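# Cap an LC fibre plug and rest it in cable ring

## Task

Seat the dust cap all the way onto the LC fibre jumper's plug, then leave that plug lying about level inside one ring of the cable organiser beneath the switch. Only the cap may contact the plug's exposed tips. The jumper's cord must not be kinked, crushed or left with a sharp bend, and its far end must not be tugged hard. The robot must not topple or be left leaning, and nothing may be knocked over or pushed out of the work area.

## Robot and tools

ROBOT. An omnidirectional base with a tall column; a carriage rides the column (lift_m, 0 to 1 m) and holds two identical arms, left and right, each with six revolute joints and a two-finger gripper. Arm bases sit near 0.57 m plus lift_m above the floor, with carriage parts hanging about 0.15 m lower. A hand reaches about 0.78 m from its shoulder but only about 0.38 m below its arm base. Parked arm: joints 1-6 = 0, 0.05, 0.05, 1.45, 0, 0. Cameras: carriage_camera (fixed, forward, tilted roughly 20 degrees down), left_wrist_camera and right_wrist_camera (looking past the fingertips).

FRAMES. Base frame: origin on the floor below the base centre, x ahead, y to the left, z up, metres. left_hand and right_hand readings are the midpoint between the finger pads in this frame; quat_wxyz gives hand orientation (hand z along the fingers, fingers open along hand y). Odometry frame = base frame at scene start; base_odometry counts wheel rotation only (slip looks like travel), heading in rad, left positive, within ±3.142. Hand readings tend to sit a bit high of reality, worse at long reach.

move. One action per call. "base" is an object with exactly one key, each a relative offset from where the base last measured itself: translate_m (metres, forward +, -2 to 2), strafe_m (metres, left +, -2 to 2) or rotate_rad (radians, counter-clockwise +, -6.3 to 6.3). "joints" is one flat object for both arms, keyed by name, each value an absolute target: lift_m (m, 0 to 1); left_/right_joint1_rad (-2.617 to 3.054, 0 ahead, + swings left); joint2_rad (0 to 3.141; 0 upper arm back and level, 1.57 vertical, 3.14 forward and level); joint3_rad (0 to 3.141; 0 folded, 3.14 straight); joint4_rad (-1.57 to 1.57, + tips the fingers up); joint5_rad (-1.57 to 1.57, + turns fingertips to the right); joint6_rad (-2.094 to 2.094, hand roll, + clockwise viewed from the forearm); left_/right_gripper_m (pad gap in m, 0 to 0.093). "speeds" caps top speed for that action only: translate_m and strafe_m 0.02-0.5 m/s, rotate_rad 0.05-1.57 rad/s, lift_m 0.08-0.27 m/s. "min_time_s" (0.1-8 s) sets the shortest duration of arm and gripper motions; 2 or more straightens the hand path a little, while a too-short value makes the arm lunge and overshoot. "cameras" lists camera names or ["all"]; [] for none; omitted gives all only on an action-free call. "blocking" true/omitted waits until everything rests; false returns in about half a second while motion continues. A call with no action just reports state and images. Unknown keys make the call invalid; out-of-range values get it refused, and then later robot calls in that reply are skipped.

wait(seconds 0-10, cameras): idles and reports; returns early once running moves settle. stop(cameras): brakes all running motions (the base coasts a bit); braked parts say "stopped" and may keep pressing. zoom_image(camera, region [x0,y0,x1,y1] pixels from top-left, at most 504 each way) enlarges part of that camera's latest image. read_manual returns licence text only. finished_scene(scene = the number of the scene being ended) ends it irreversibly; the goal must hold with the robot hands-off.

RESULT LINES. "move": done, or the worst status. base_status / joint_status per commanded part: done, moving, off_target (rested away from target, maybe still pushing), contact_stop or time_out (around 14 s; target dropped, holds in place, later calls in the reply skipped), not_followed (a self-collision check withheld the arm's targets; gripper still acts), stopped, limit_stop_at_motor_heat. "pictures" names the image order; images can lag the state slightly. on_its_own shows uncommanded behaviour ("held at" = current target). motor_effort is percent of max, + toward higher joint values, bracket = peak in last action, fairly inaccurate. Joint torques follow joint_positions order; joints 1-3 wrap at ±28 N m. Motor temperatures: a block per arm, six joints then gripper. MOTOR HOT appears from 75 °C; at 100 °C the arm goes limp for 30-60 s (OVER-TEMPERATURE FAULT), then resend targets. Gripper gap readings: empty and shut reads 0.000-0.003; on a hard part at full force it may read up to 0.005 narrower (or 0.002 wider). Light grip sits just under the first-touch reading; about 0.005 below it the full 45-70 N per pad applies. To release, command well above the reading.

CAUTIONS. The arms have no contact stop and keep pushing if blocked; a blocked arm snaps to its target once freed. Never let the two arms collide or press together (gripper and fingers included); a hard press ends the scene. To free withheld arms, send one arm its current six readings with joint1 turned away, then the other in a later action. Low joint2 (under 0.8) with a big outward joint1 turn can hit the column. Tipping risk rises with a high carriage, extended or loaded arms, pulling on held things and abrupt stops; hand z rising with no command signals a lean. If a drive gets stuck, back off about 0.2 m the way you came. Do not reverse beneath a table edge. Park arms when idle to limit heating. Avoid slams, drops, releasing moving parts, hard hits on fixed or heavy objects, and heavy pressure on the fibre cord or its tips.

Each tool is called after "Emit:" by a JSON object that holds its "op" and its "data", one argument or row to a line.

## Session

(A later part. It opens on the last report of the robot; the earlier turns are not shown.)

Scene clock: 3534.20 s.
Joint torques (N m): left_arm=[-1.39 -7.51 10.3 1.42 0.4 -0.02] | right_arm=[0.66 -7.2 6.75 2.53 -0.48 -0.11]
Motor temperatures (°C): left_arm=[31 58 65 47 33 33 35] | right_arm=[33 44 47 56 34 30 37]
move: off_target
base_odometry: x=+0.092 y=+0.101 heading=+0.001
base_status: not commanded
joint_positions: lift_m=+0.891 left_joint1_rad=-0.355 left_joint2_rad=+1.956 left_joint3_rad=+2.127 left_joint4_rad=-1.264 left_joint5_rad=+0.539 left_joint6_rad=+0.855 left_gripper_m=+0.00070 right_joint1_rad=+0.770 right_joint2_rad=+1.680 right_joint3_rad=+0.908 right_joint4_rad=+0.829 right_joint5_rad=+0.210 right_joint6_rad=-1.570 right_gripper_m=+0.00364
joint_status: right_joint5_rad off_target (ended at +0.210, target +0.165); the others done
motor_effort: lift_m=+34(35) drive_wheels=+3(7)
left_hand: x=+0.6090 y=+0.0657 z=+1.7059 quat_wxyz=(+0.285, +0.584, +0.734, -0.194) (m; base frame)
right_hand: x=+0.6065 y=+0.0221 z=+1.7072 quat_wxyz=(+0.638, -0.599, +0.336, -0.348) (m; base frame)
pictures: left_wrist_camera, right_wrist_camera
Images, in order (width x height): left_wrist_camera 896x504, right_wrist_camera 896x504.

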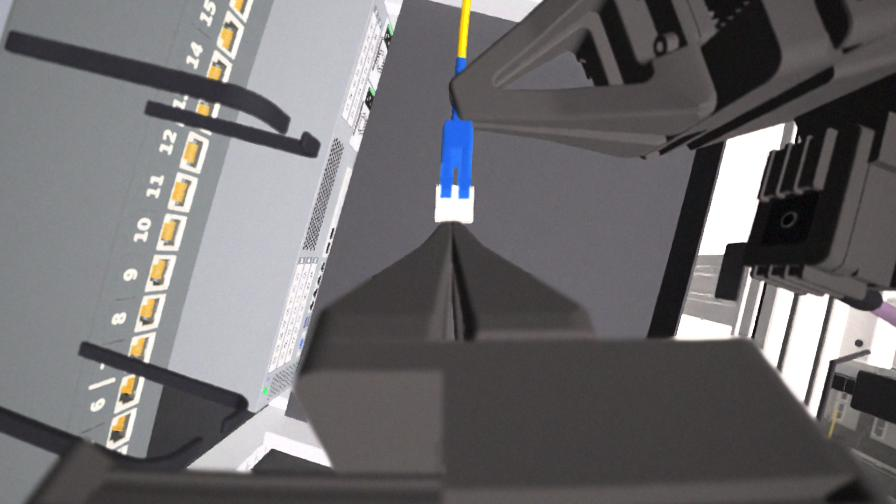

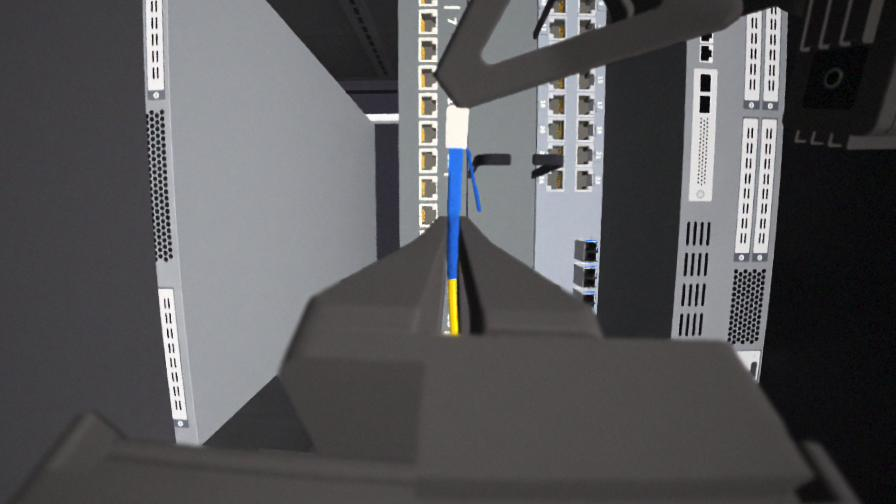

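Emit:
{"op": "move", "data": {
  "cameras": ["left_wrist_camera", "right_wrist_camera"],
  "joints": {"left_joint1_rad": -0.395, "left_joint5_rad": 0.59, "left_joint4_rad": -1.185, "right_joint1_rad": 0.802, "right_joint5_rad": 0.095},
  "min_time_s": 2
}}

Emit:
{"op": "zoom_image", "data": {
  "camera": "right_wrist_camera",
  "region": [415, 60, 515, 160]
}}

Emit:
{"op": "zoom_image", "data": {
  "camera": "left_wrist_camera",
  "region": [405, 150, 505, 250]
}}

Scene clock: 3549.33 s.
Joint torques (N m): left_arm=[-2.93 -7.54 10.33 2 0.8 -0.02] | right_arm=[3.17 -7.19 6.75 2.54 -1.19 -0.1]
Motor temperatures (°C): left_arm=[31 57 67 47 32 33 35] | right_arm=[33 44 47 55 34 30 37]
move: off_target
base_odometry: x=+0.092 y=+0.101 heading=+0.001
base_status: not commanded
joint_positions: lift_m=+0.891 left_joint1_rad=-0.358 left_joint2_rad=+1.956 left_joint3_rad=+2.127 left_joint4_rad=-1.262 left_joint5_rad=+0.539 left_joint6_rad=+0.855 left_gripper_m=+0.00070 right_joint1_rad=+0.770 right_joint2_rad=+1.680 right_joint3_rad=+0.908 right_joint4_rad=+0.829 right_joint5_rad=+0.207 right_joint6_rad=-1.570 right_gripper_m=+0.00364
joint_status: left_joint1_rad off_target (ended at -0.358, target -0.395); left_joint4_rad off_target (ended at -1.261, target -1.185); left_joint5_rad off_target (ended at +0.539, target +0.590); right_joint1_rad off_target (ended at +0.770, target +0.802); right_joint5_rad off_target (ended at +0.207, target +0.095)
motor_effort: lift_m=+34(34) drive_wheels=+1(8)
left_hand: x=+0.6089 y=+0.0645 z=+1.7061 quat_wxyz=(+0.286, +0.585, +0.733, -0.194) (m; base frame)
right_hand: x=+0.6062 y=+0.0226 z=+1.7070 quat_wxyz=(+0.638, -0.600, +0.336, -0.347) (m; base frame)
pictures: left_wrist_camera, right_wrist_camera
Images, in order (width x height): left_wrist_camera 896x504, right_wrist_camera 896x504.

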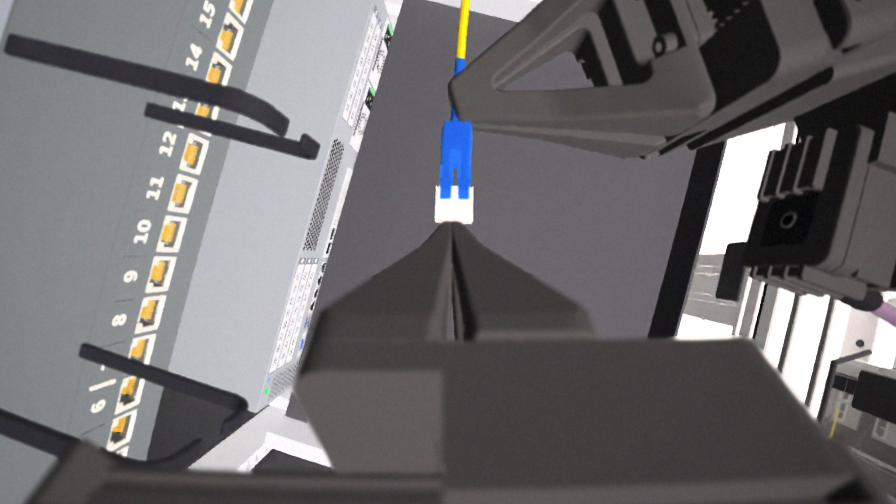

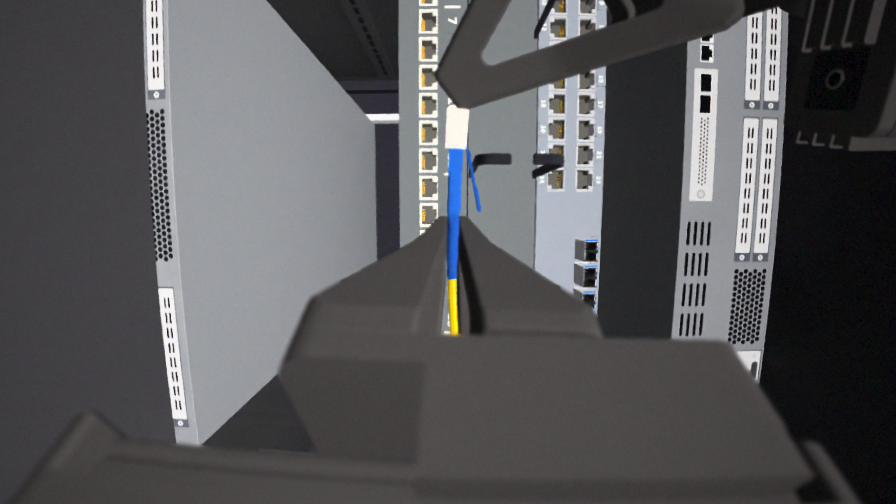

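Scaled by 5.040 from the camera's 896x504 image, which has a finer 1280x720 frame.

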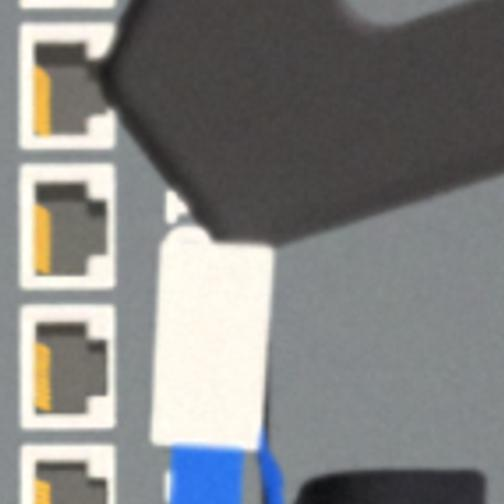

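Scaled by 5.040 from the camera's 896x504 image, which has a finer 1280x720 frame.

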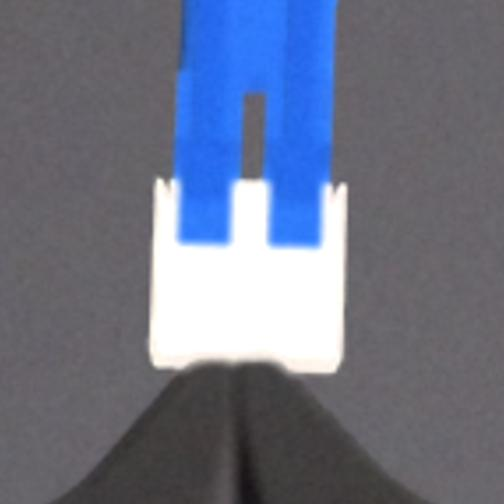

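Emit:
{"op": "move", "data": {
  "cameras": ["left_wrist_camera", "right_wrist_camera"],
  "joints": {"left_joint1_rad": -0.422, "left_joint5_rad": 0.65, "left_joint4_rad": -1.125, "right_joint1_rad": 0.842, "right_joint5_rad": -0.03},
  "min_time_s": 2
}}

Emit:
{"op": "zoom_image", "data": {
  "camera": "right_wrist_camera",
  "region": [415, 60, 515, 160]
}}

Emit:
{"op": "zoom_image", "data": {
  "camera": "left_wrist_camera",
  "region": [405, 150, 505, 250]
}}

Scene clock: 3558.80 s.
Joint torques (N m): left_arm=[-5 -7.53 10.32 2.64 1.36 -0.01] | right_arm=[7.17 -7.19 6.76 2.56 -2.38 -0.11]
Motor temperatures (°C): left_arm=[31 57 68 49 33 33 35] | right_arm=[33 44 47 54 35 30 37]
move: off_target
base_odometry: x=+0.092 y=+0.101 heading=+0.001
base_status: not commanded
joint_positions: lift_m=+0.891 left_joint1_rad=-0.359 left_joint2_rad=+1.956 left_joint3_rad=+2.127 left_joint4_rad=-1.260 left_joint5_rad=+0.539 left_joint6_rad=+0.855 left_gripper_m=+0.00070 right_joint1_rad=+0.770 right_joint2_rad=+1.680 right_joint3_rad=+0.908 right_joint4_rad=+0.827 right_joint5_rad=+0.194 right_joint6_rad=-1.570 right_gripper_m=+0.00364
joint_status: left_joint1_rad off_target (ended at -0.359, target -0.422); left_joint4_rad off_target (ended at -1.260, target -1.125); left_joint5_rad off_target (ended at +0.539, target +0.650); right_joint1_rad off_target (ended at +0.770, target +0.842); right_joint5_rad off_target (ended at +0.193, target -0.030)
motor_effort: lift_m=+34(34) drive_wheels=-1(8)
left_hand: x=+0.6088 y=+0.0638 z=+1.7063 quat_wxyz=(+0.286, +0.586, +0.733, -0.194) (m; base frame)
right_hand: x=+0.6050 y=+0.0245 z=+1.7068 quat_wxyz=(+0.640, -0.602, +0.332, -0.343) (m; base frame)
pictures: left_wrist_camera, right_wrist_camera
Images, in order (width x height): left_wrist_camera 896x504, right_wrist_camera 896x504.

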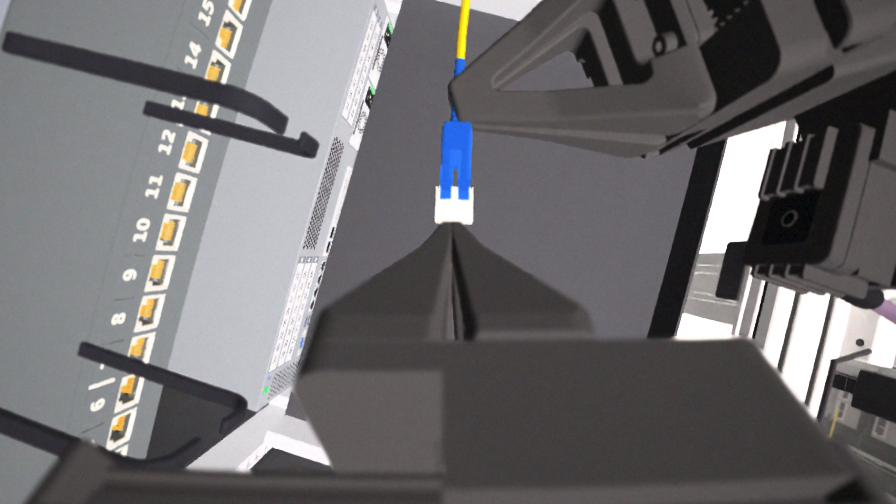

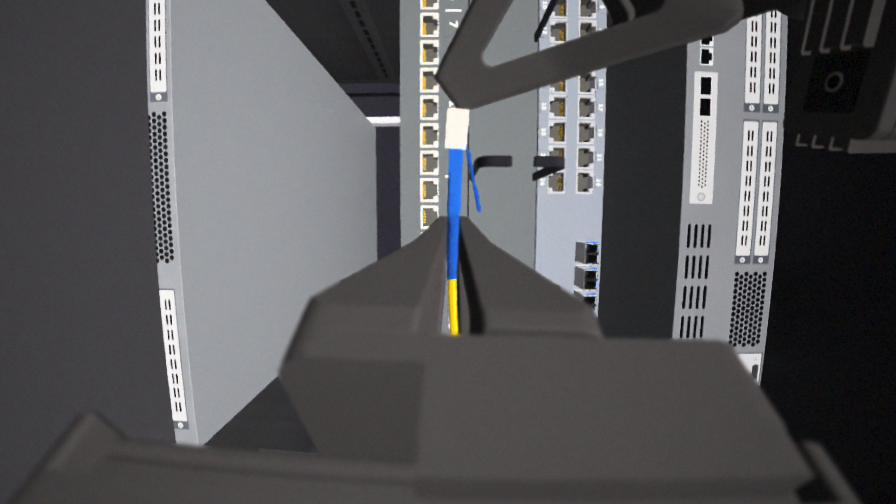

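Scaled by 5.040 from the camera's 896x504 image, which has a finer 1280x720 frame.

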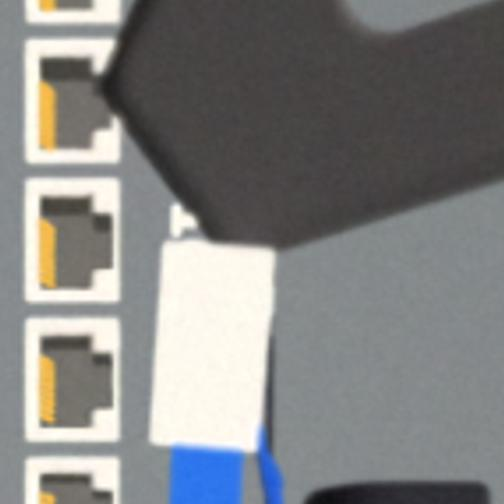

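Scaled by 5.040 from the camera's 896x504 image, which has a finer 1280x720 frame.

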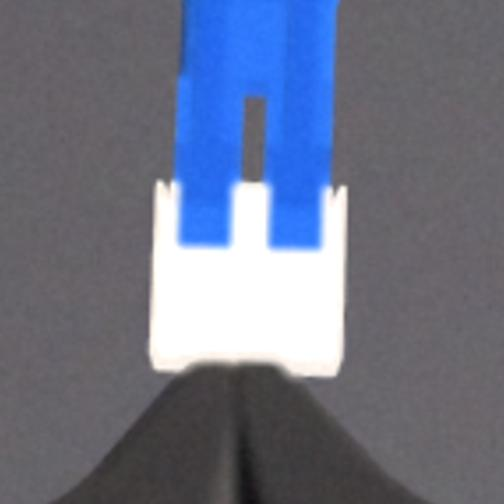

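Emit:
{"op": "move", "data": {
  "cameras": [],
  "joints": {"left_joint1_rad": -0.343, "left_joint5_rad": 0.561, "left_joint4_rad": -1.238, "left_joint2_rad": 1.912, "left_joint3_rad": 2.0955, "right_joint1_rad": 0.777, "right_joint5_rad": 0.197},
  "min_time_s": 2
}}

Emit:
{"op": "move", "data": {
  "cameras": ["left_wrist_camera", "right_wrist_camera"],
  "joints": {"right_joint5_rad": 0.197}
}}

Emit:
{"op": "zoom_image", "data": {
  "camera": "right_wrist_camera",
  "region": [415, 60, 515, 160]
}}

Emit:
{"op": "zoom_image", "data": {
  "camera": "left_wrist_camera",
  "region": [405, 150, 505, 250]
}}

Scene clock: 3574.27 s.
Joint torques (N m): left_arm=[0.58 -12.41 5.74 1.36 0.47 -0.01] | right_arm=[0.65 -7.21 6.78 2.63 -0.12 -0.11]
Motor temperatures (°C): left_arm=[32 57 69 52 34 33 35] | right_arm=[34 44 47 53 37 30 37]
move: done
base_odometry: x=+0.092 y=+0.101 heading=+0.001
base_status: not commanded
joint_positions: lift_m=+0.891 left_joint1_rad=-0.350 left_joint2_rad=+1.953 left_joint3_rad=+2.111 left_joint4_rad=-1.258 left_joint5_rad=+0.546 left_joint6_rad=+0.855 left_gripper_m=+0.00070 right_joint1_rad=+0.770 right_joint2_rad=+1.680 right_joint3_rad=+0.908 right_joint4_rad=+0.822 right_joint5_rad=+0.209 right_joint6_rad=-1.570 right_gripper_m=+0.00364
joint_status: all done
motor_effort: lift_m=+34(34) drive_wheels=+3(6)
left_hand: x=+0.6089 y=+0.0672 z=+1.7032 quat_wxyz=(+0.283, +0.582, +0.736, -0.198) (m; base frame)
right_hand: x=+0.6065 y=+0.0223 z=+1.7054 quat_wxyz=(+0.636, -0.602, +0.337, -0.347) (m; base frame)
pictures: none
No camera images: "cameras" was empty.

Scene clock: 3574.57 s.
Joint torques (N m): left_arm=[0.57 -12.42 5.72 1.37 0.48 -0.01] | right_arm=[0.64 -7.19 6.78 2.63 -0.13 -0.11]
Motor temperatures (°C): left_arm=[32 57 69 52 33 33 35] | right_arm=[34 44 47 53 37 30 37]
move: done
base_odometry: x=+0.092 y=+0.101 heading=+0.001
base_status: not commanded
joint_positions: lift_m=+0.891 left_joint1_rad=-0.350 left_joint2_rad=+1.953 left_joint3_rad=+2.111 left_joint4_rad=-1.258 left_joint5_rad=+0.546 left_joint6_rad=+0.855 left_gripper_m=+0.00070 right_joint1_rad=+0.770 right_joint2_rad=+1.680 right_joint3_rad=+0.908 right_joint4_rad=+0.822 right_joint5_rad=+0.209 right_joint6_rad=-1.570 right_gripper_m=+0.00364
joint_status: all done
motor_effort: lift_m=+34(34) drive_wheels=+3(6)
left_hand: x=+0.6089 y=+0.0672 z=+1.7032 quat_wxyz=(+0.283, +0.582, +0.736, -0.198) (m; base frame)
right_hand: x=+0.6065 y=+0.0223 z=+1.7054 quat_wxyz=(+0.636, -0.602, +0.337, -0.347) (m; base frame)
pictures: left_wrist_camera, right_wrist_camera
Images, in order (width x height): left_wrist_camera 896x504, right_wrist_camera 896x504.

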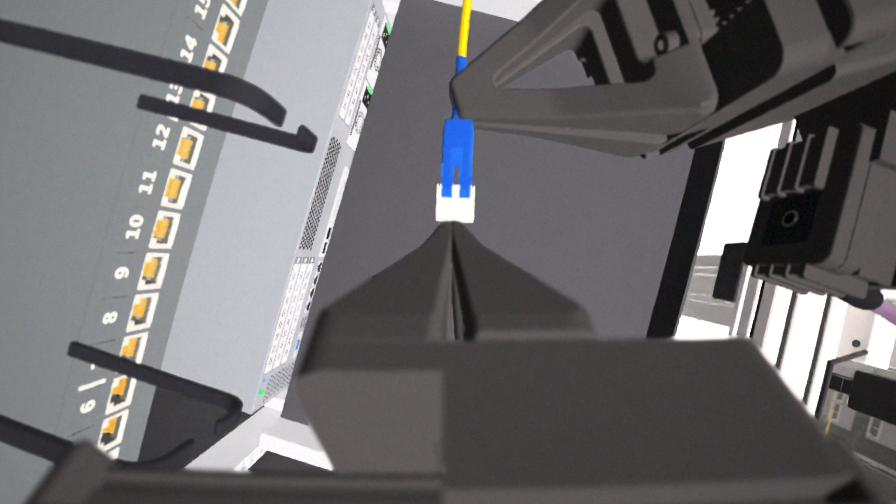

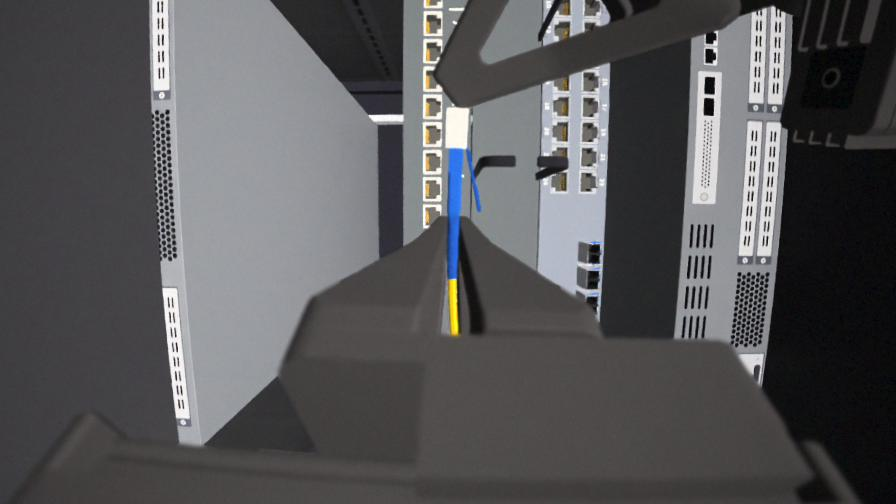

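Scaled by 5.040 from the camera's 896x504 image, which has a finer 1280x720 frame.

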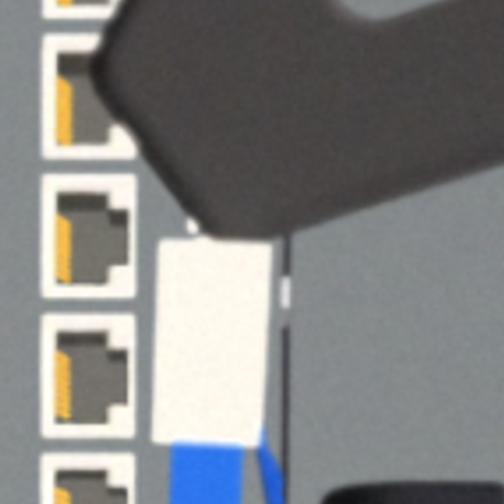

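Scaled by 5.040 from the camera's 896x504 image, which has a finer 1280x720 frame.

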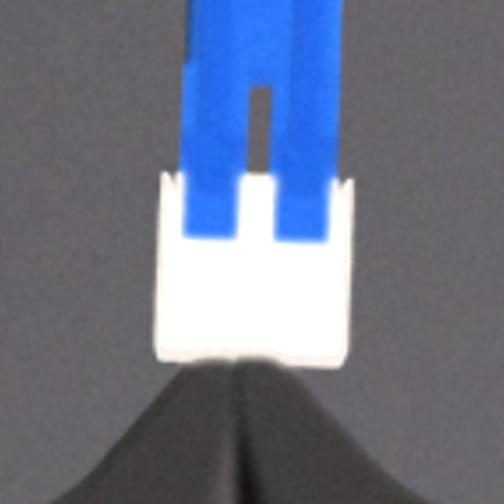

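Emit:
{"op": "move", "data": {
  "cameras": [],
  "joints": {"left_joint1_rad": -0.263, "left_joint5_rad": 0.641, "left_joint2_rad": 1.841, "left_joint3_rad": 1.983},
  "min_time_s": 1.5
}}

Emit:
{"op": "move", "data": {
  "cameras": ["left_wrist_camera", "right_wrist_camera", "carriage_camera"],
  "joints": {"left_joint1_rad": 0.112, "left_joint2_rad": 1.02, "left_joint3_rad": 0.985, "left_joint4_rad": -1.0, "left_joint5_rad": 0.5, "left_joint6_rad": 0.85},
  "min_time_s": 3
}}

Emit:
{"op": "zoom_image", "data": {
  "camera": "right_wrist_camera",
  "region": [415, 90, 515, 190]
}}

Scene clock: 3586.30 s.
Joint torques (N m): left_arm=[0.66 -11.78 5.75 1.21 0.51 -0.01] | right_arm=[0.64 -7.17 6.75 2.63 -0.11 -0.11]
Motor temperatures (°C): left_arm=[32 58 66 49 33 33 35] | right_arm=[34 44 47 53 36 30 37]
move: done
base_odometry: x=+0.092 y=+0.101 heading=+0.001
base_status: not commanded
joint_positions: lift_m=+0.891 left_joint1_rad=-0.271 left_joint2_rad=+1.881 left_joint3_rad=+1.999 left_joint4_rad=-1.250 left_joint5_rad=+0.627 left_joint6_rad=+0.855 left_gripper_m=+0.00070 right_joint1_rad=+0.770 right_joint2_rad=+1.680 right_joint3_rad=+0.908 right_joint4_rad=+0.822 right_joint5_rad=+0.207 right_joint6_rad=-1.570 right_gripper_m=+0.00364
joint_status: all done
motor_effort: lift_m=+34(34) drive_wheels=+4(7)
left_hand: x=+0.6005 y=+0.0940 z=+1.7040 quat_wxyz=(+0.285, +0.552, +0.749, -0.229) (m; base frame)
right_hand: x=+0.6063 y=+0.0226 z=+1.7054 quat_wxyz=(+0.636, -0.602, +0.336, -0.346) (m; base frame)
pictures: none
No camera images: "cameras" was empty.

Scene clock: 3589.60 s.
Joint torques (N m): left_arm=[0.72 -2.92 6.19 1.41 0.2 -0.04] | right_arm=[0.64 -7.2 6.74 2.62 -0.11 -0.1]
Motor temperatures (°C): left_arm=[32 57 66 49 33 33 35] | right_arm=[34 44 47 53 35 30 37]
move: done
base_odometry: x=+0.092 y=+0.101 heading=+0.001
base_status: not commanded
joint_positions: lift_m=+0.891 left_joint1_rad=+0.104 left_joint2_rad=+1.033 left_joint3_rad=+1.002 left_joint4_rad=-1.014 left_joint5_rad=+0.513 left_joint6_rad=+0.855 left_gripper_m=+0.00070 right_joint1_rad=+0.770 right_joint2_rad=+1.680 right_joint3_rad=+0.908 right_joint4_rad=+0.822 right_joint5_rad=+0.206 right_joint6_rad=-1.570 right_gripper_m=+0.00364
joint_status: all done
motor_effort: lift_m=+34(34) drive_wheels=+5(6)
left_hand: x=+0.4675 y=+0.2474 z=+1.6425 quat_wxyz=(+0.336, +0.404, +0.845, -0.101) (m; base frame)
right_hand: x=+0.6063 y=+0.0227 z=+1.7054 quat_wxyz=(+0.636, -0.602, +0.336, -0.346) (m; base frame)
pictures: carriage_camera, left_wrist_camera, right_wrist_camera
Images, in order (width x height): carriage_camera 896x504, left_wrist_camera 896x504, right_wrist_camera 896x504.

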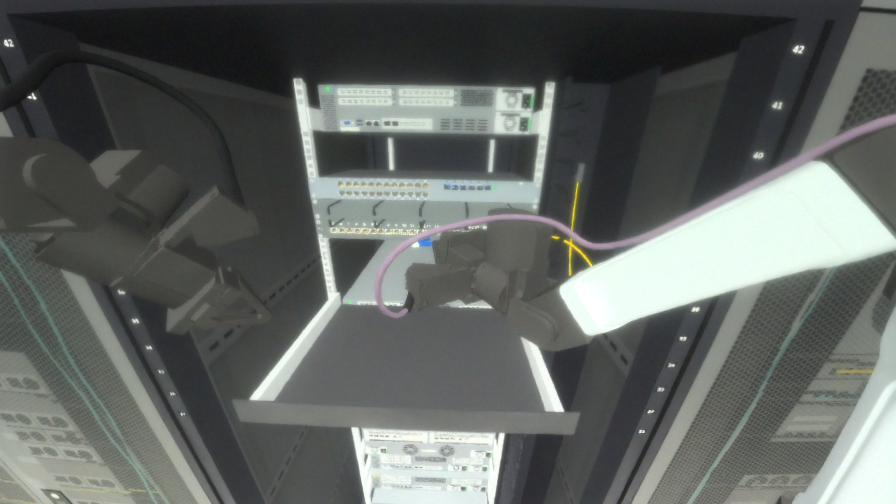

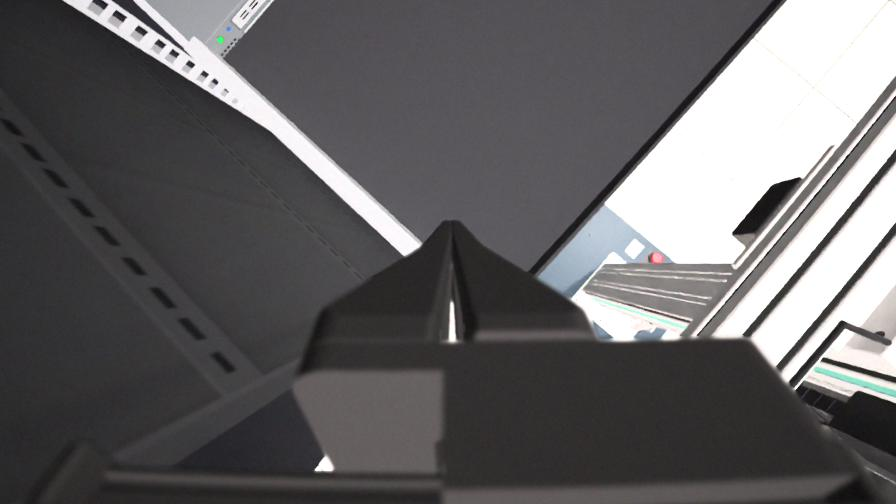

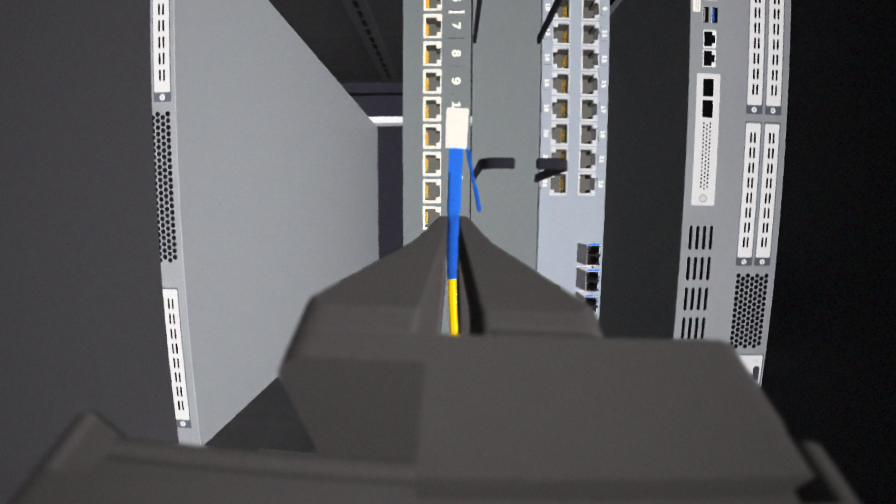

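Scaled by 5.040 from the camera's 896x504 image, which has a finer 1280x720 frame.

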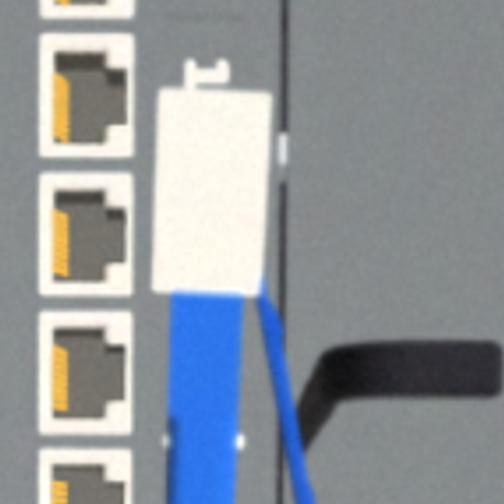

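Emit:
{"op": "move", "data": {
  "cameras": ["right_wrist_camera"],
  "joints": {"lift_m": 0.9007, "right_joint1_rad": 0.737, "right_joint2_rad": 1.640, "right_joint3_rad": 1.033, "right_joint4_rad": 0.672, "right_joint5_rad": 0.112},
  "min_time_s": 2
}}

Emit:
{"op": "zoom_image", "data": {
  "camera": "right_wrist_camera",
  "region": [415, 90, 515, 190]
}}

Scene clock: 3613.07 s.
Joint torques (N m): left_arm=[0.69 -2.66 6.67 1.33 0.23 -0.04] | right_arm=[-0.62 -11.12 9.95 2.46 -0.1 -0.11]
Motor temperatures (°C): left_arm=[31 52 63 47 32 33 35] | right_arm=[33 44 47 53 34 30 37]
move: done
base_odometry: x=+0.092 y=+0.101 heading=+0.001
base_status: not commanded
joint_positions: lift_m=+0.901 left_joint1_rad=+0.104 left_joint2_rad=+1.029 left_joint3_rad=+0.996 left_joint4_rad=-1.007 left_joint5_rad=+0.511 left_joint6_rad=+0.855 left_gripper_m=+0.00070 right_joint1_rad=+0.743 right_joint2_rad=+1.665 right_joint3_rad=+1.007 right_joint4_rad=+0.688 right_joint5_rad=+0.123 right_joint6_rad=-1.570 right_gripper_m=+0.00364
joint_status: all done
motor_effort: lift_m=+35(42) drive_wheels=-1(7)
left_hand: x=+0.4679 y=+0.2477 z=+1.6516 quat_wxyz=(+0.338, +0.404, +0.844, -0.099) (m; base frame)
right_hand: x=+0.6141 y=+0.0303 z=+1.7361 quat_wxyz=(+0.639, -0.619, +0.320, -0.327) (m; base frame)
pictures: right_wrist_camera
Images, in order (width x height): right_wrist_camera 896x504.

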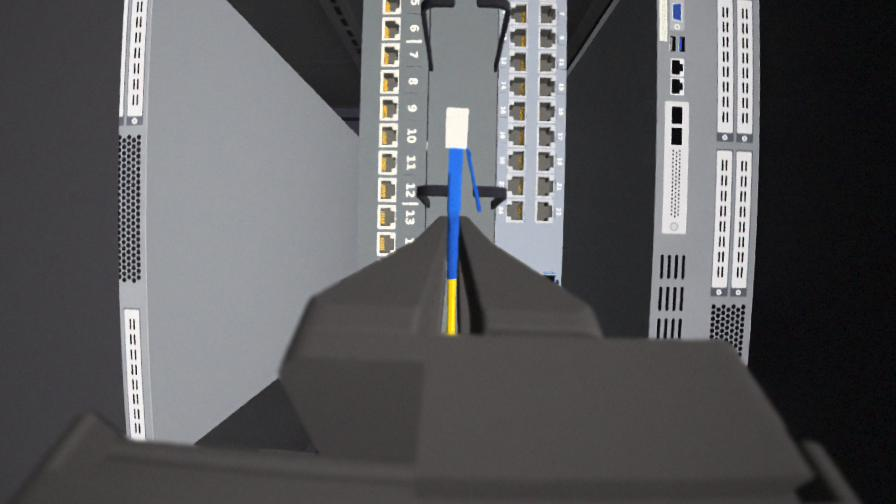

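Scaled by 5.040 from the camera's 896x504 image, which has a finer 1280x720 frame.

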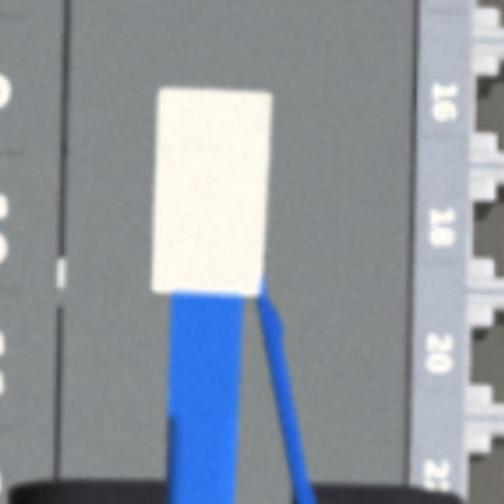

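Emit:
{"op": "move", "data": {
  "cameras": ["right_wrist_camera"],
  "joints": {"lift_m": 0.902},
  "base": {"translate_m": 0.03},
  "speeds": {"translate_m": 0.03}
}}

Emit:
{"op": "zoom_image", "data": {
  "camera": "right_wrist_camera",
  "region": [395, 130, 515, 230]
}}

Scene clock: 3620.90 s.
Joint torques (N m): left_arm=[0.68 -2.3 6.67 1.34 0.22 -0.05] | right_arm=[-0.35 -10.45 9.95 2.53 -0.1 -0.1]
Motor temperatures (°C): left_arm=[31 51 62 46 32 33 35] | right_arm=[33 45 48 53 34 30 37]
move: done
base_odometry: x=+0.122 y=+0.101 heading=+0.002
base_status: done
joint_positions: lift_m=+0.902 left_joint1_rad=+0.104 left_joint2_rad=+1.026 left_joint3_rad=+0.996 left_joint4_rad=-1.005 left_joint5_rad=+0.510 left_joint6_rad=+0.855 left_gripper_m=+0.00070 right_joint1_rad=+0.740 right_joint2_rad=+1.658 right_joint3_rad=+1.007 right_joint4_rad=+0.681 right_joint5_rad=+0.120 right_joint6_rad=-1.570 right_gripper_m=+0.00364
joint_status: all done
motor_effort: lift_m=+37(41) drive_wheels=-1(10)
left_hand: x=+0.4678 y=+0.2478 z=+1.6536 quat_wxyz=(+0.339, +0.404, +0.844, -0.098) (m; base frame)
right_hand: x=+0.6138 y=+0.0290 z=+1.7388 quat_wxyz=(+0.639, -0.619, +0.320, -0.327) (m; base frame)
pictures: right_wrist_camera
Images, in order (width x height): right_wrist_camera 896x504.

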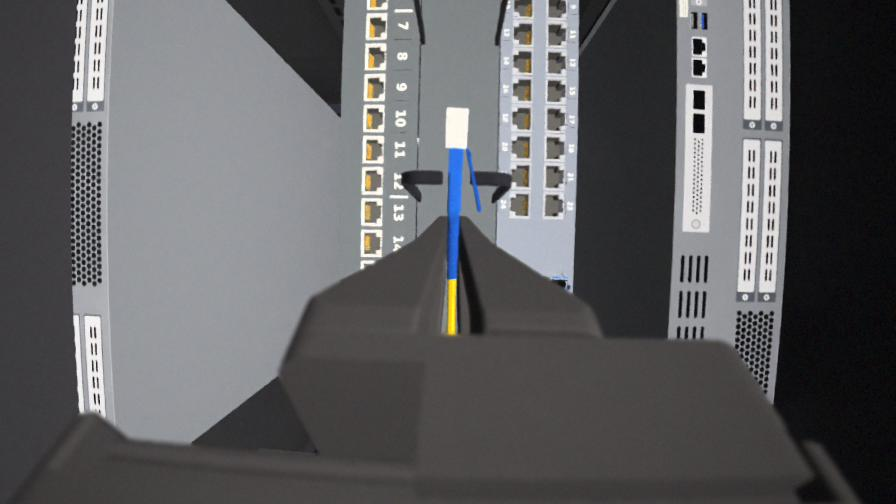

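Scaled by 4.200 from the camera's 896x504 image, which has a finer 1280x720 frame.

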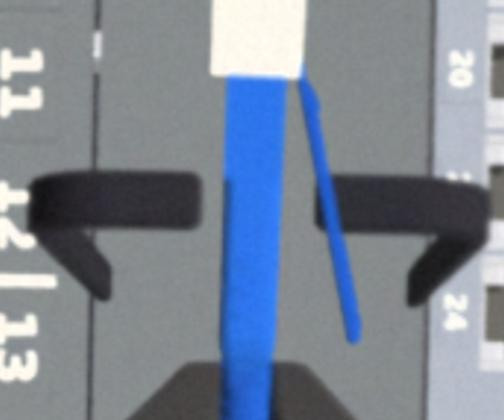

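Emit:
{"op": "move", "data": {
  "cameras": ["right_wrist_camera"],
  "joints": {"lift_m": 0.9006}
}}

Emit:
{"op": "move", "data": {
  "cameras": ["right_wrist_camera"],
  "base": {"translate_m": 0.010},
  "speeds": {"translate_m": 0.02}
}}

Emit:
{"op": "zoom_image", "data": {
  "camera": "right_wrist_camera",
  "region": [395, 130, 515, 230]
}}

Scene clock: 3630.33 s.
Joint torques (N m): left_arm=[0.72 -2.32 6.63 1.34 0.22 -0.04] | right_arm=[-0.39 -10.45 9.83 2.54 -0.09 -0.1]
Motor temperatures (°C): left_arm=[31 50 62 46 31 33 35] | right_arm=[33 46 50 54 34 30 37]
move: done
base_odometry: x=+0.122 y=+0.101 heading=+0.002
base_status: not commanded
joint_positions: lift_m=+0.901 left_joint1_rad=+0.104 left_joint2_rad=+1.026 left_joint3_rad=+0.996 left_joint4_rad=-1.006 left_joint5_rad=+0.510 left_joint6_rad=+0.855 left_gripper_m=+0.00070 right_joint1_rad=+0.740 right_joint2_rad=+1.658 right_joint3_rad=+1.008 right_joint4_rad=+0.680 right_joint5_rad=+0.120 right_joint6_rad=-1.570 right_gripper_m=+0.00364
joint_status: all done
motor_effort: lift_m=+33(34) drive_wheels=+2(3)
left_hand: x=+0.4678 y=+0.2479 z=+1.6524 quat_wxyz=(+0.339, +0.404, +0.844, -0.098) (m; base frame)
right_hand: x=+0.6140 y=+0.0291 z=+1.7382 quat_wxyz=(+0.639, -0.619, +0.320, -0.327) (m; base frame)
pictures: right_wrist_camera
Images, in order (width x height): right_wrist_camera 896x504.

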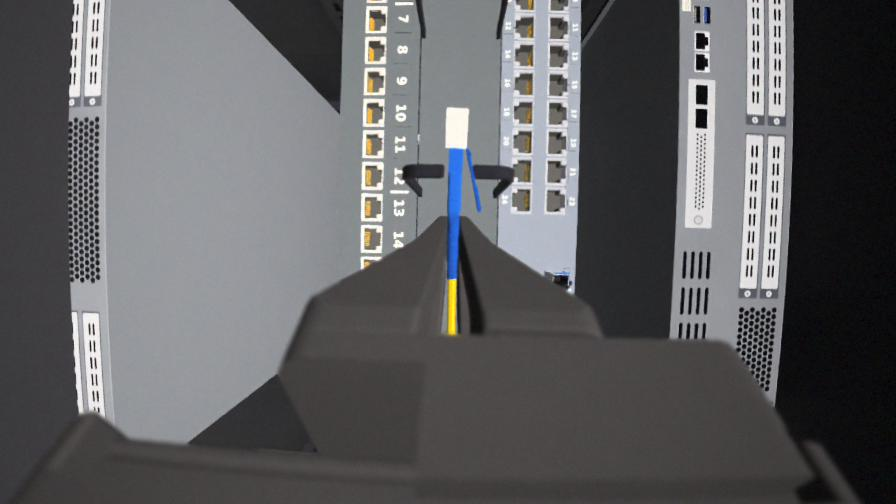

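Scene clock: 3631.20 s.
Joint torques (N m): left_arm=[0.7 -2.28 6.64 1.34 0.22 -0.04] | right_arm=[-0.32 -9.28 9.84 2.75 0.07 -0.1]
Motor temperatures (°C): left_arm=[31 50 61 46 31 33 35] | right_arm=[33 46 50 54 34 30 37]
move: done
base_odometry: x=+0.132 y=+0.101 heading=+0.002
base_status: done
joint_positions: lift_m=+0.901 left_joint1_rad=+0.104 left_joint2_rad=+1.026 left_joint3_rad=+0.996 left_joint4_rad=-1.006 left_joint5_rad=+0.510 left_joint6_rad=+0.855 left_gripper_m=+0.00070 right_joint1_rad=+0.740 right_joint2_rad=+1.646 right_joint3_rad=+1.008 right_joint4_rad=+0.663 right_joint5_rad=+0.104 right_joint6_rad=-1.570 right_gripper_m=+0.00364
joint_status: not commanded
motor_effort: lift_m=+33(33) drive_wheels=+3(8)
left_hand: x=+0.4678 y=+0.2479 z=+1.6524 quat_wxyz=(+0.339, +0.404, +0.844, -0.098) (m; base frame)
right_hand: x=+0.6108 y=+0.0302 z=+1.7400 quat_wxyz=(+0.640, -0.623, +0.315, -0.321) (m; base frame)
pictures: right_wrist_camera
Images, in order (width x height): right_wrist_camera 896x504.

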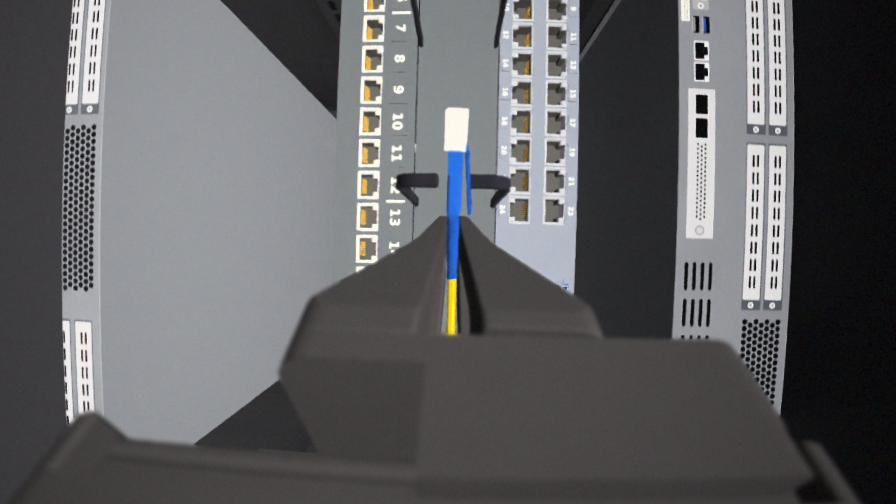

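Scaled by 4.200 from the camera's 896x504 image, which has a finer 1280x720 frame.

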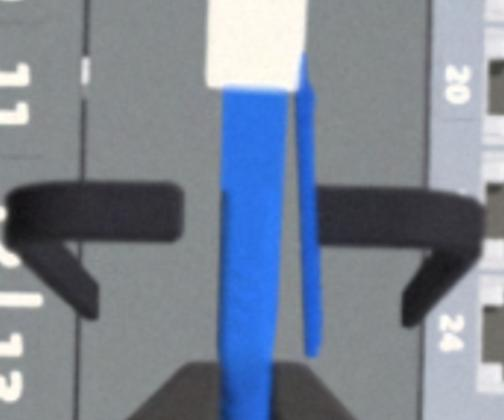

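Emit:
{"op": "move", "data": {
  "cameras": [],
  "base": {"translate_m": -0.014},
  "speeds": {"translate_m": 0.02}
}}

Emit:
{"op": "move", "data": {
  "cameras": ["right_wrist_camera"],
  "joints": {"right_joint1_rad": 0.743, "right_joint2_rad": 1.662, "right_joint3_rad": 1.012, "right_joint4_rad": 0.682, "right_joint5_rad": 0.122},
  "min_time_s": 1
}}

Emit:
{"op": "zoom_image", "data": {
  "camera": "right_wrist_camera",
  "region": [395, 130, 515, 230]
}}

Scene clock: 3647.33 s.
Joint torques (N m): left_arm=[0.7 -2.36 6.64 1.33 0.23 -0.04] | right_arm=[-0.38 -9.26 9.84 2.63 0.07 -0.1]
Motor temperatures (°C): left_arm=[31 48 61 45 31 33 35] | right_arm=[33 46 50 55 33 30 37]
move: done
base_odometry: x=+0.118 y=+0.101 heading=+0.002
base_status: done
joint_positions: lift_m=+0.901 left_joint1_rad=+0.104 left_joint2_rad=+1.026 left_joint3_rad=+0.996 left_joint4_rad=-1.006 left_joint5_rad=+0.510 left_joint6_rad=+0.855 left_gripper_m=+0.00070 right_joint1_rad=+0.740 right_joint2_rad=+1.646 right_joint3_rad=+1.008 right_joint4_rad=+0.672 right_joint5_rad=+0.105 right_joint6_rad=-1.570 right_gripper_m=+0.00364
joint_status: not commanded
motor_effort: lift_m=+33(33) drive_wheels=+2(6)
left_hand: x=+0.4678 y=+0.2479 z=+1.6524 quat_wxyz=(+0.339, +0.404, +0.844, -0.098) (m; base frame)
right_hand: x=+0.6112 y=+0.0297 z=+1.7422 quat_wxyz=(+0.642, -0.620, +0.315, -0.323) (m; base frame)
pictures: none
No camera images: "cameras" was empty.

Scene clock: 3648.63 s.
Joint torques (N m): left_arm=[0.72 -2.3 6.67 1.33 0.23 -0.04] | right_arm=[0.34 -7.24 7.99 2.67 0.09 -0.1]
Motor temperatures (°C): left_arm=[31 48 61 45 31 33 35] | right_arm=[33 46 50 55 33 30 37]
move: done
base_odometry: x=+0.118 y=+0.101 heading=+0.002
base_status: not commanded
joint_positions: lift_m=+0.901 left_joint1_rad=+0.104 left_joint2_rad=+1.026 left_joint3_rad=+0.996 left_joint4_rad=-1.006 left_joint5_rad=+0.510 left_joint6_rad=+0.855 left_gripper_m=+0.00070 right_joint1_rad=+0.740 right_joint2_rad=+1.646 right_joint3_rad=+1.008 right_joint4_rad=+0.680 right_joint5_rad=+0.113 right_joint6_rad=-1.570 right_gripper_m=+0.00364
joint_status: all done
motor_effort: lift_m=+33(33) drive_wheels=+4(5)
left_hand: x=+0.4678 y=+0.2479 z=+1.6524 quat_wxyz=(+0.339, +0.404, +0.844, -0.098) (m; base frame)
right_hand: x=+0.6119 y=+0.0285 z=+1.7440 quat_wxyz=(+0.644, -0.616, +0.316, -0.326) (m; base frame)
pictures: right_wrist_camera
Images, in order (width x height): right_wrist_camera 896x504.

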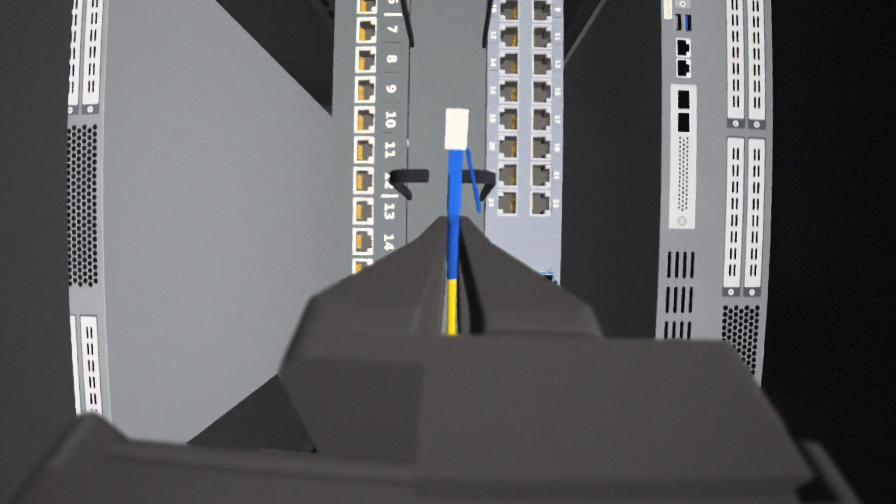

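Scaled by 4.200 from the camera's 896x504 image, which has a finer 1280x720 frame.

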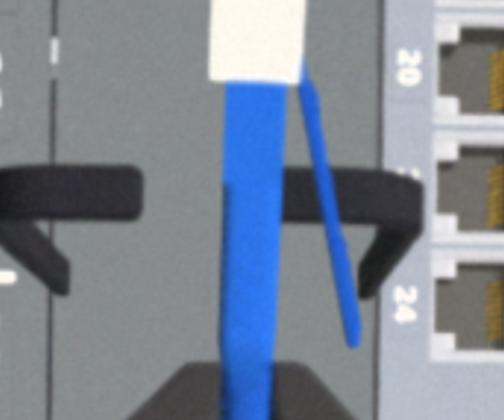

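Emit:
{"op": "move", "data": {
  "cameras": [],
  "joints": {"right_joint1_rad": 0.749, "right_joint2_rad": 1.683, "right_joint3_rad": 1.012, "right_joint4_rad": 0.691, "right_joint5_rad": 0.132},
  "min_time_s": 1
}}

Emit:
{"op": "move", "data": {
  "cameras": ["right_wrist_camera"],
  "joints": {"right_joint1_rad": 0.743, "right_joint2_rad": 1.661, "right_joint3_rad": 1.012, "right_joint4_rad": 0.683, "right_joint5_rad": 0.122},
  "min_time_s": 1
}}

Emit:
{"op": "zoom_image", "data": {
  "camera": "right_wrist_camera",
  "region": [395, 130, 515, 230]
}}

Scene clock: 3658.97 s.
Joint torques (N m): left_arm=[0.72 -2.3 6.65 1.33 0.23 -0.04] | right_arm=[0.58 -7.34 7.95 2.65 0.09 -0.1]
Motor temperatures (°C): left_arm=[31 48 60 44 31 33 35] | right_arm=[33 46 49 56 33 30 37]
move: done
base_odometry: x=+0.118 y=+0.101 heading=+0.002
base_status: not commanded
joint_positions: lift_m=+0.901 left_joint1_rad=+0.104 left_joint2_rad=+1.026 left_joint3_rad=+0.996 left_joint4_rad=-1.006 left_joint5_rad=+0.510 left_joint6_rad=+0.855 left_gripper_m=+0.00070 right_joint1_rad=+0.743 right_joint2_rad=+1.667 right_joint3_rad=+1.008 right_joint4_rad=+0.689 right_joint5_rad=+0.122 right_joint6_rad=-1.570 right_gripper_m=+0.00364
joint_status: all done
motor_effort: lift_m=+33(33) drive_wheels=+3(5)
left_hand: x=+0.4678 y=+0.2479 z=+1.6524 quat_wxyz=(+0.339, +0.404, +0.844, -0.098) (m; base frame)
right_hand: x=+0.6144 y=+0.0307 z=+1.7361 quat_wxyz=(+0.639, -0.618, +0.320, -0.327) (m; base frame)
pictures: none
No camera images: "cameras" was empty.

Scene clock: 3660.27 s.
Joint torques (N m): left_arm=[0.72 -2.32 6.67 1.34 0.23 -0.03] | right_arm=[-0.02 -9.4 7.95 2.57 0 -0.11]
Motor temperatures (°C): left_arm=[31 48 60 44 31 33 35] | right_arm=[33 46 49 56 33 30 37]
move: done
base_odometry: x=+0.118 y=+0.101 heading=+0.002
base_status: not commanded
joint_positions: lift_m=+0.901 left_joint1_rad=+0.104 left_joint2_rad=+1.026 left_joint3_rad=+0.996 left_joint4_rad=-1.006 left_joint5_rad=+0.510 left_joint6_rad=+0.855 left_gripper_m=+0.00070 right_joint1_rad=+0.743 right_joint2_rad=+1.667 right_joint3_rad=+1.008 right_joint4_rad=+0.689 right_joint5_rad=+0.122 right_joint6_rad=-1.570 right_gripper_m=+0.00364
joint_status: all done
motor_effort: lift_m=+33(33) drive_wheels=+1(5)
left_hand: x=+0.4678 y=+0.2479 z=+1.6524 quat_wxyz=(+0.339, +0.404, +0.844, -0.098) (m; base frame)
right_hand: x=+0.6144 y=+0.0307 z=+1.7361 quat_wxyz=(+0.639, -0.618, +0.320, -0.327) (m; base frame)
pictures: right_wrist_camera
Images, in order (width x height): right_wrist_camera 896x504.

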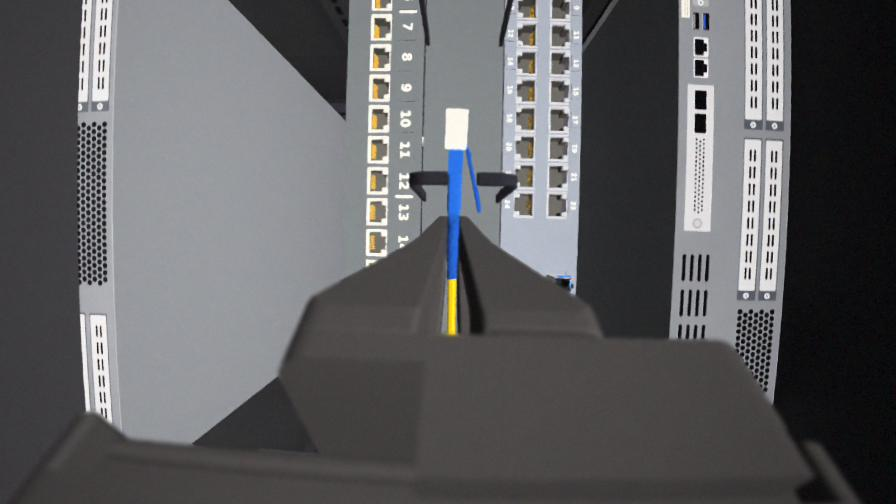

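Scaled by 4.200 from the camera's 896x504 image, which has a finer 1280x720 frame.

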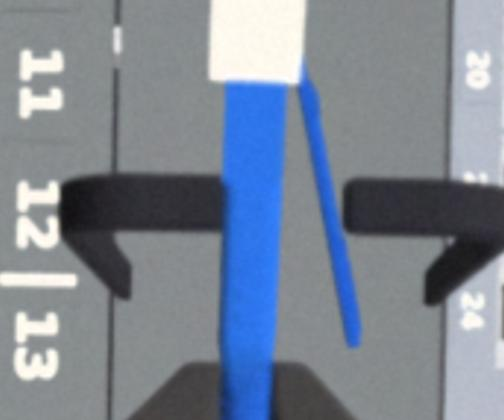

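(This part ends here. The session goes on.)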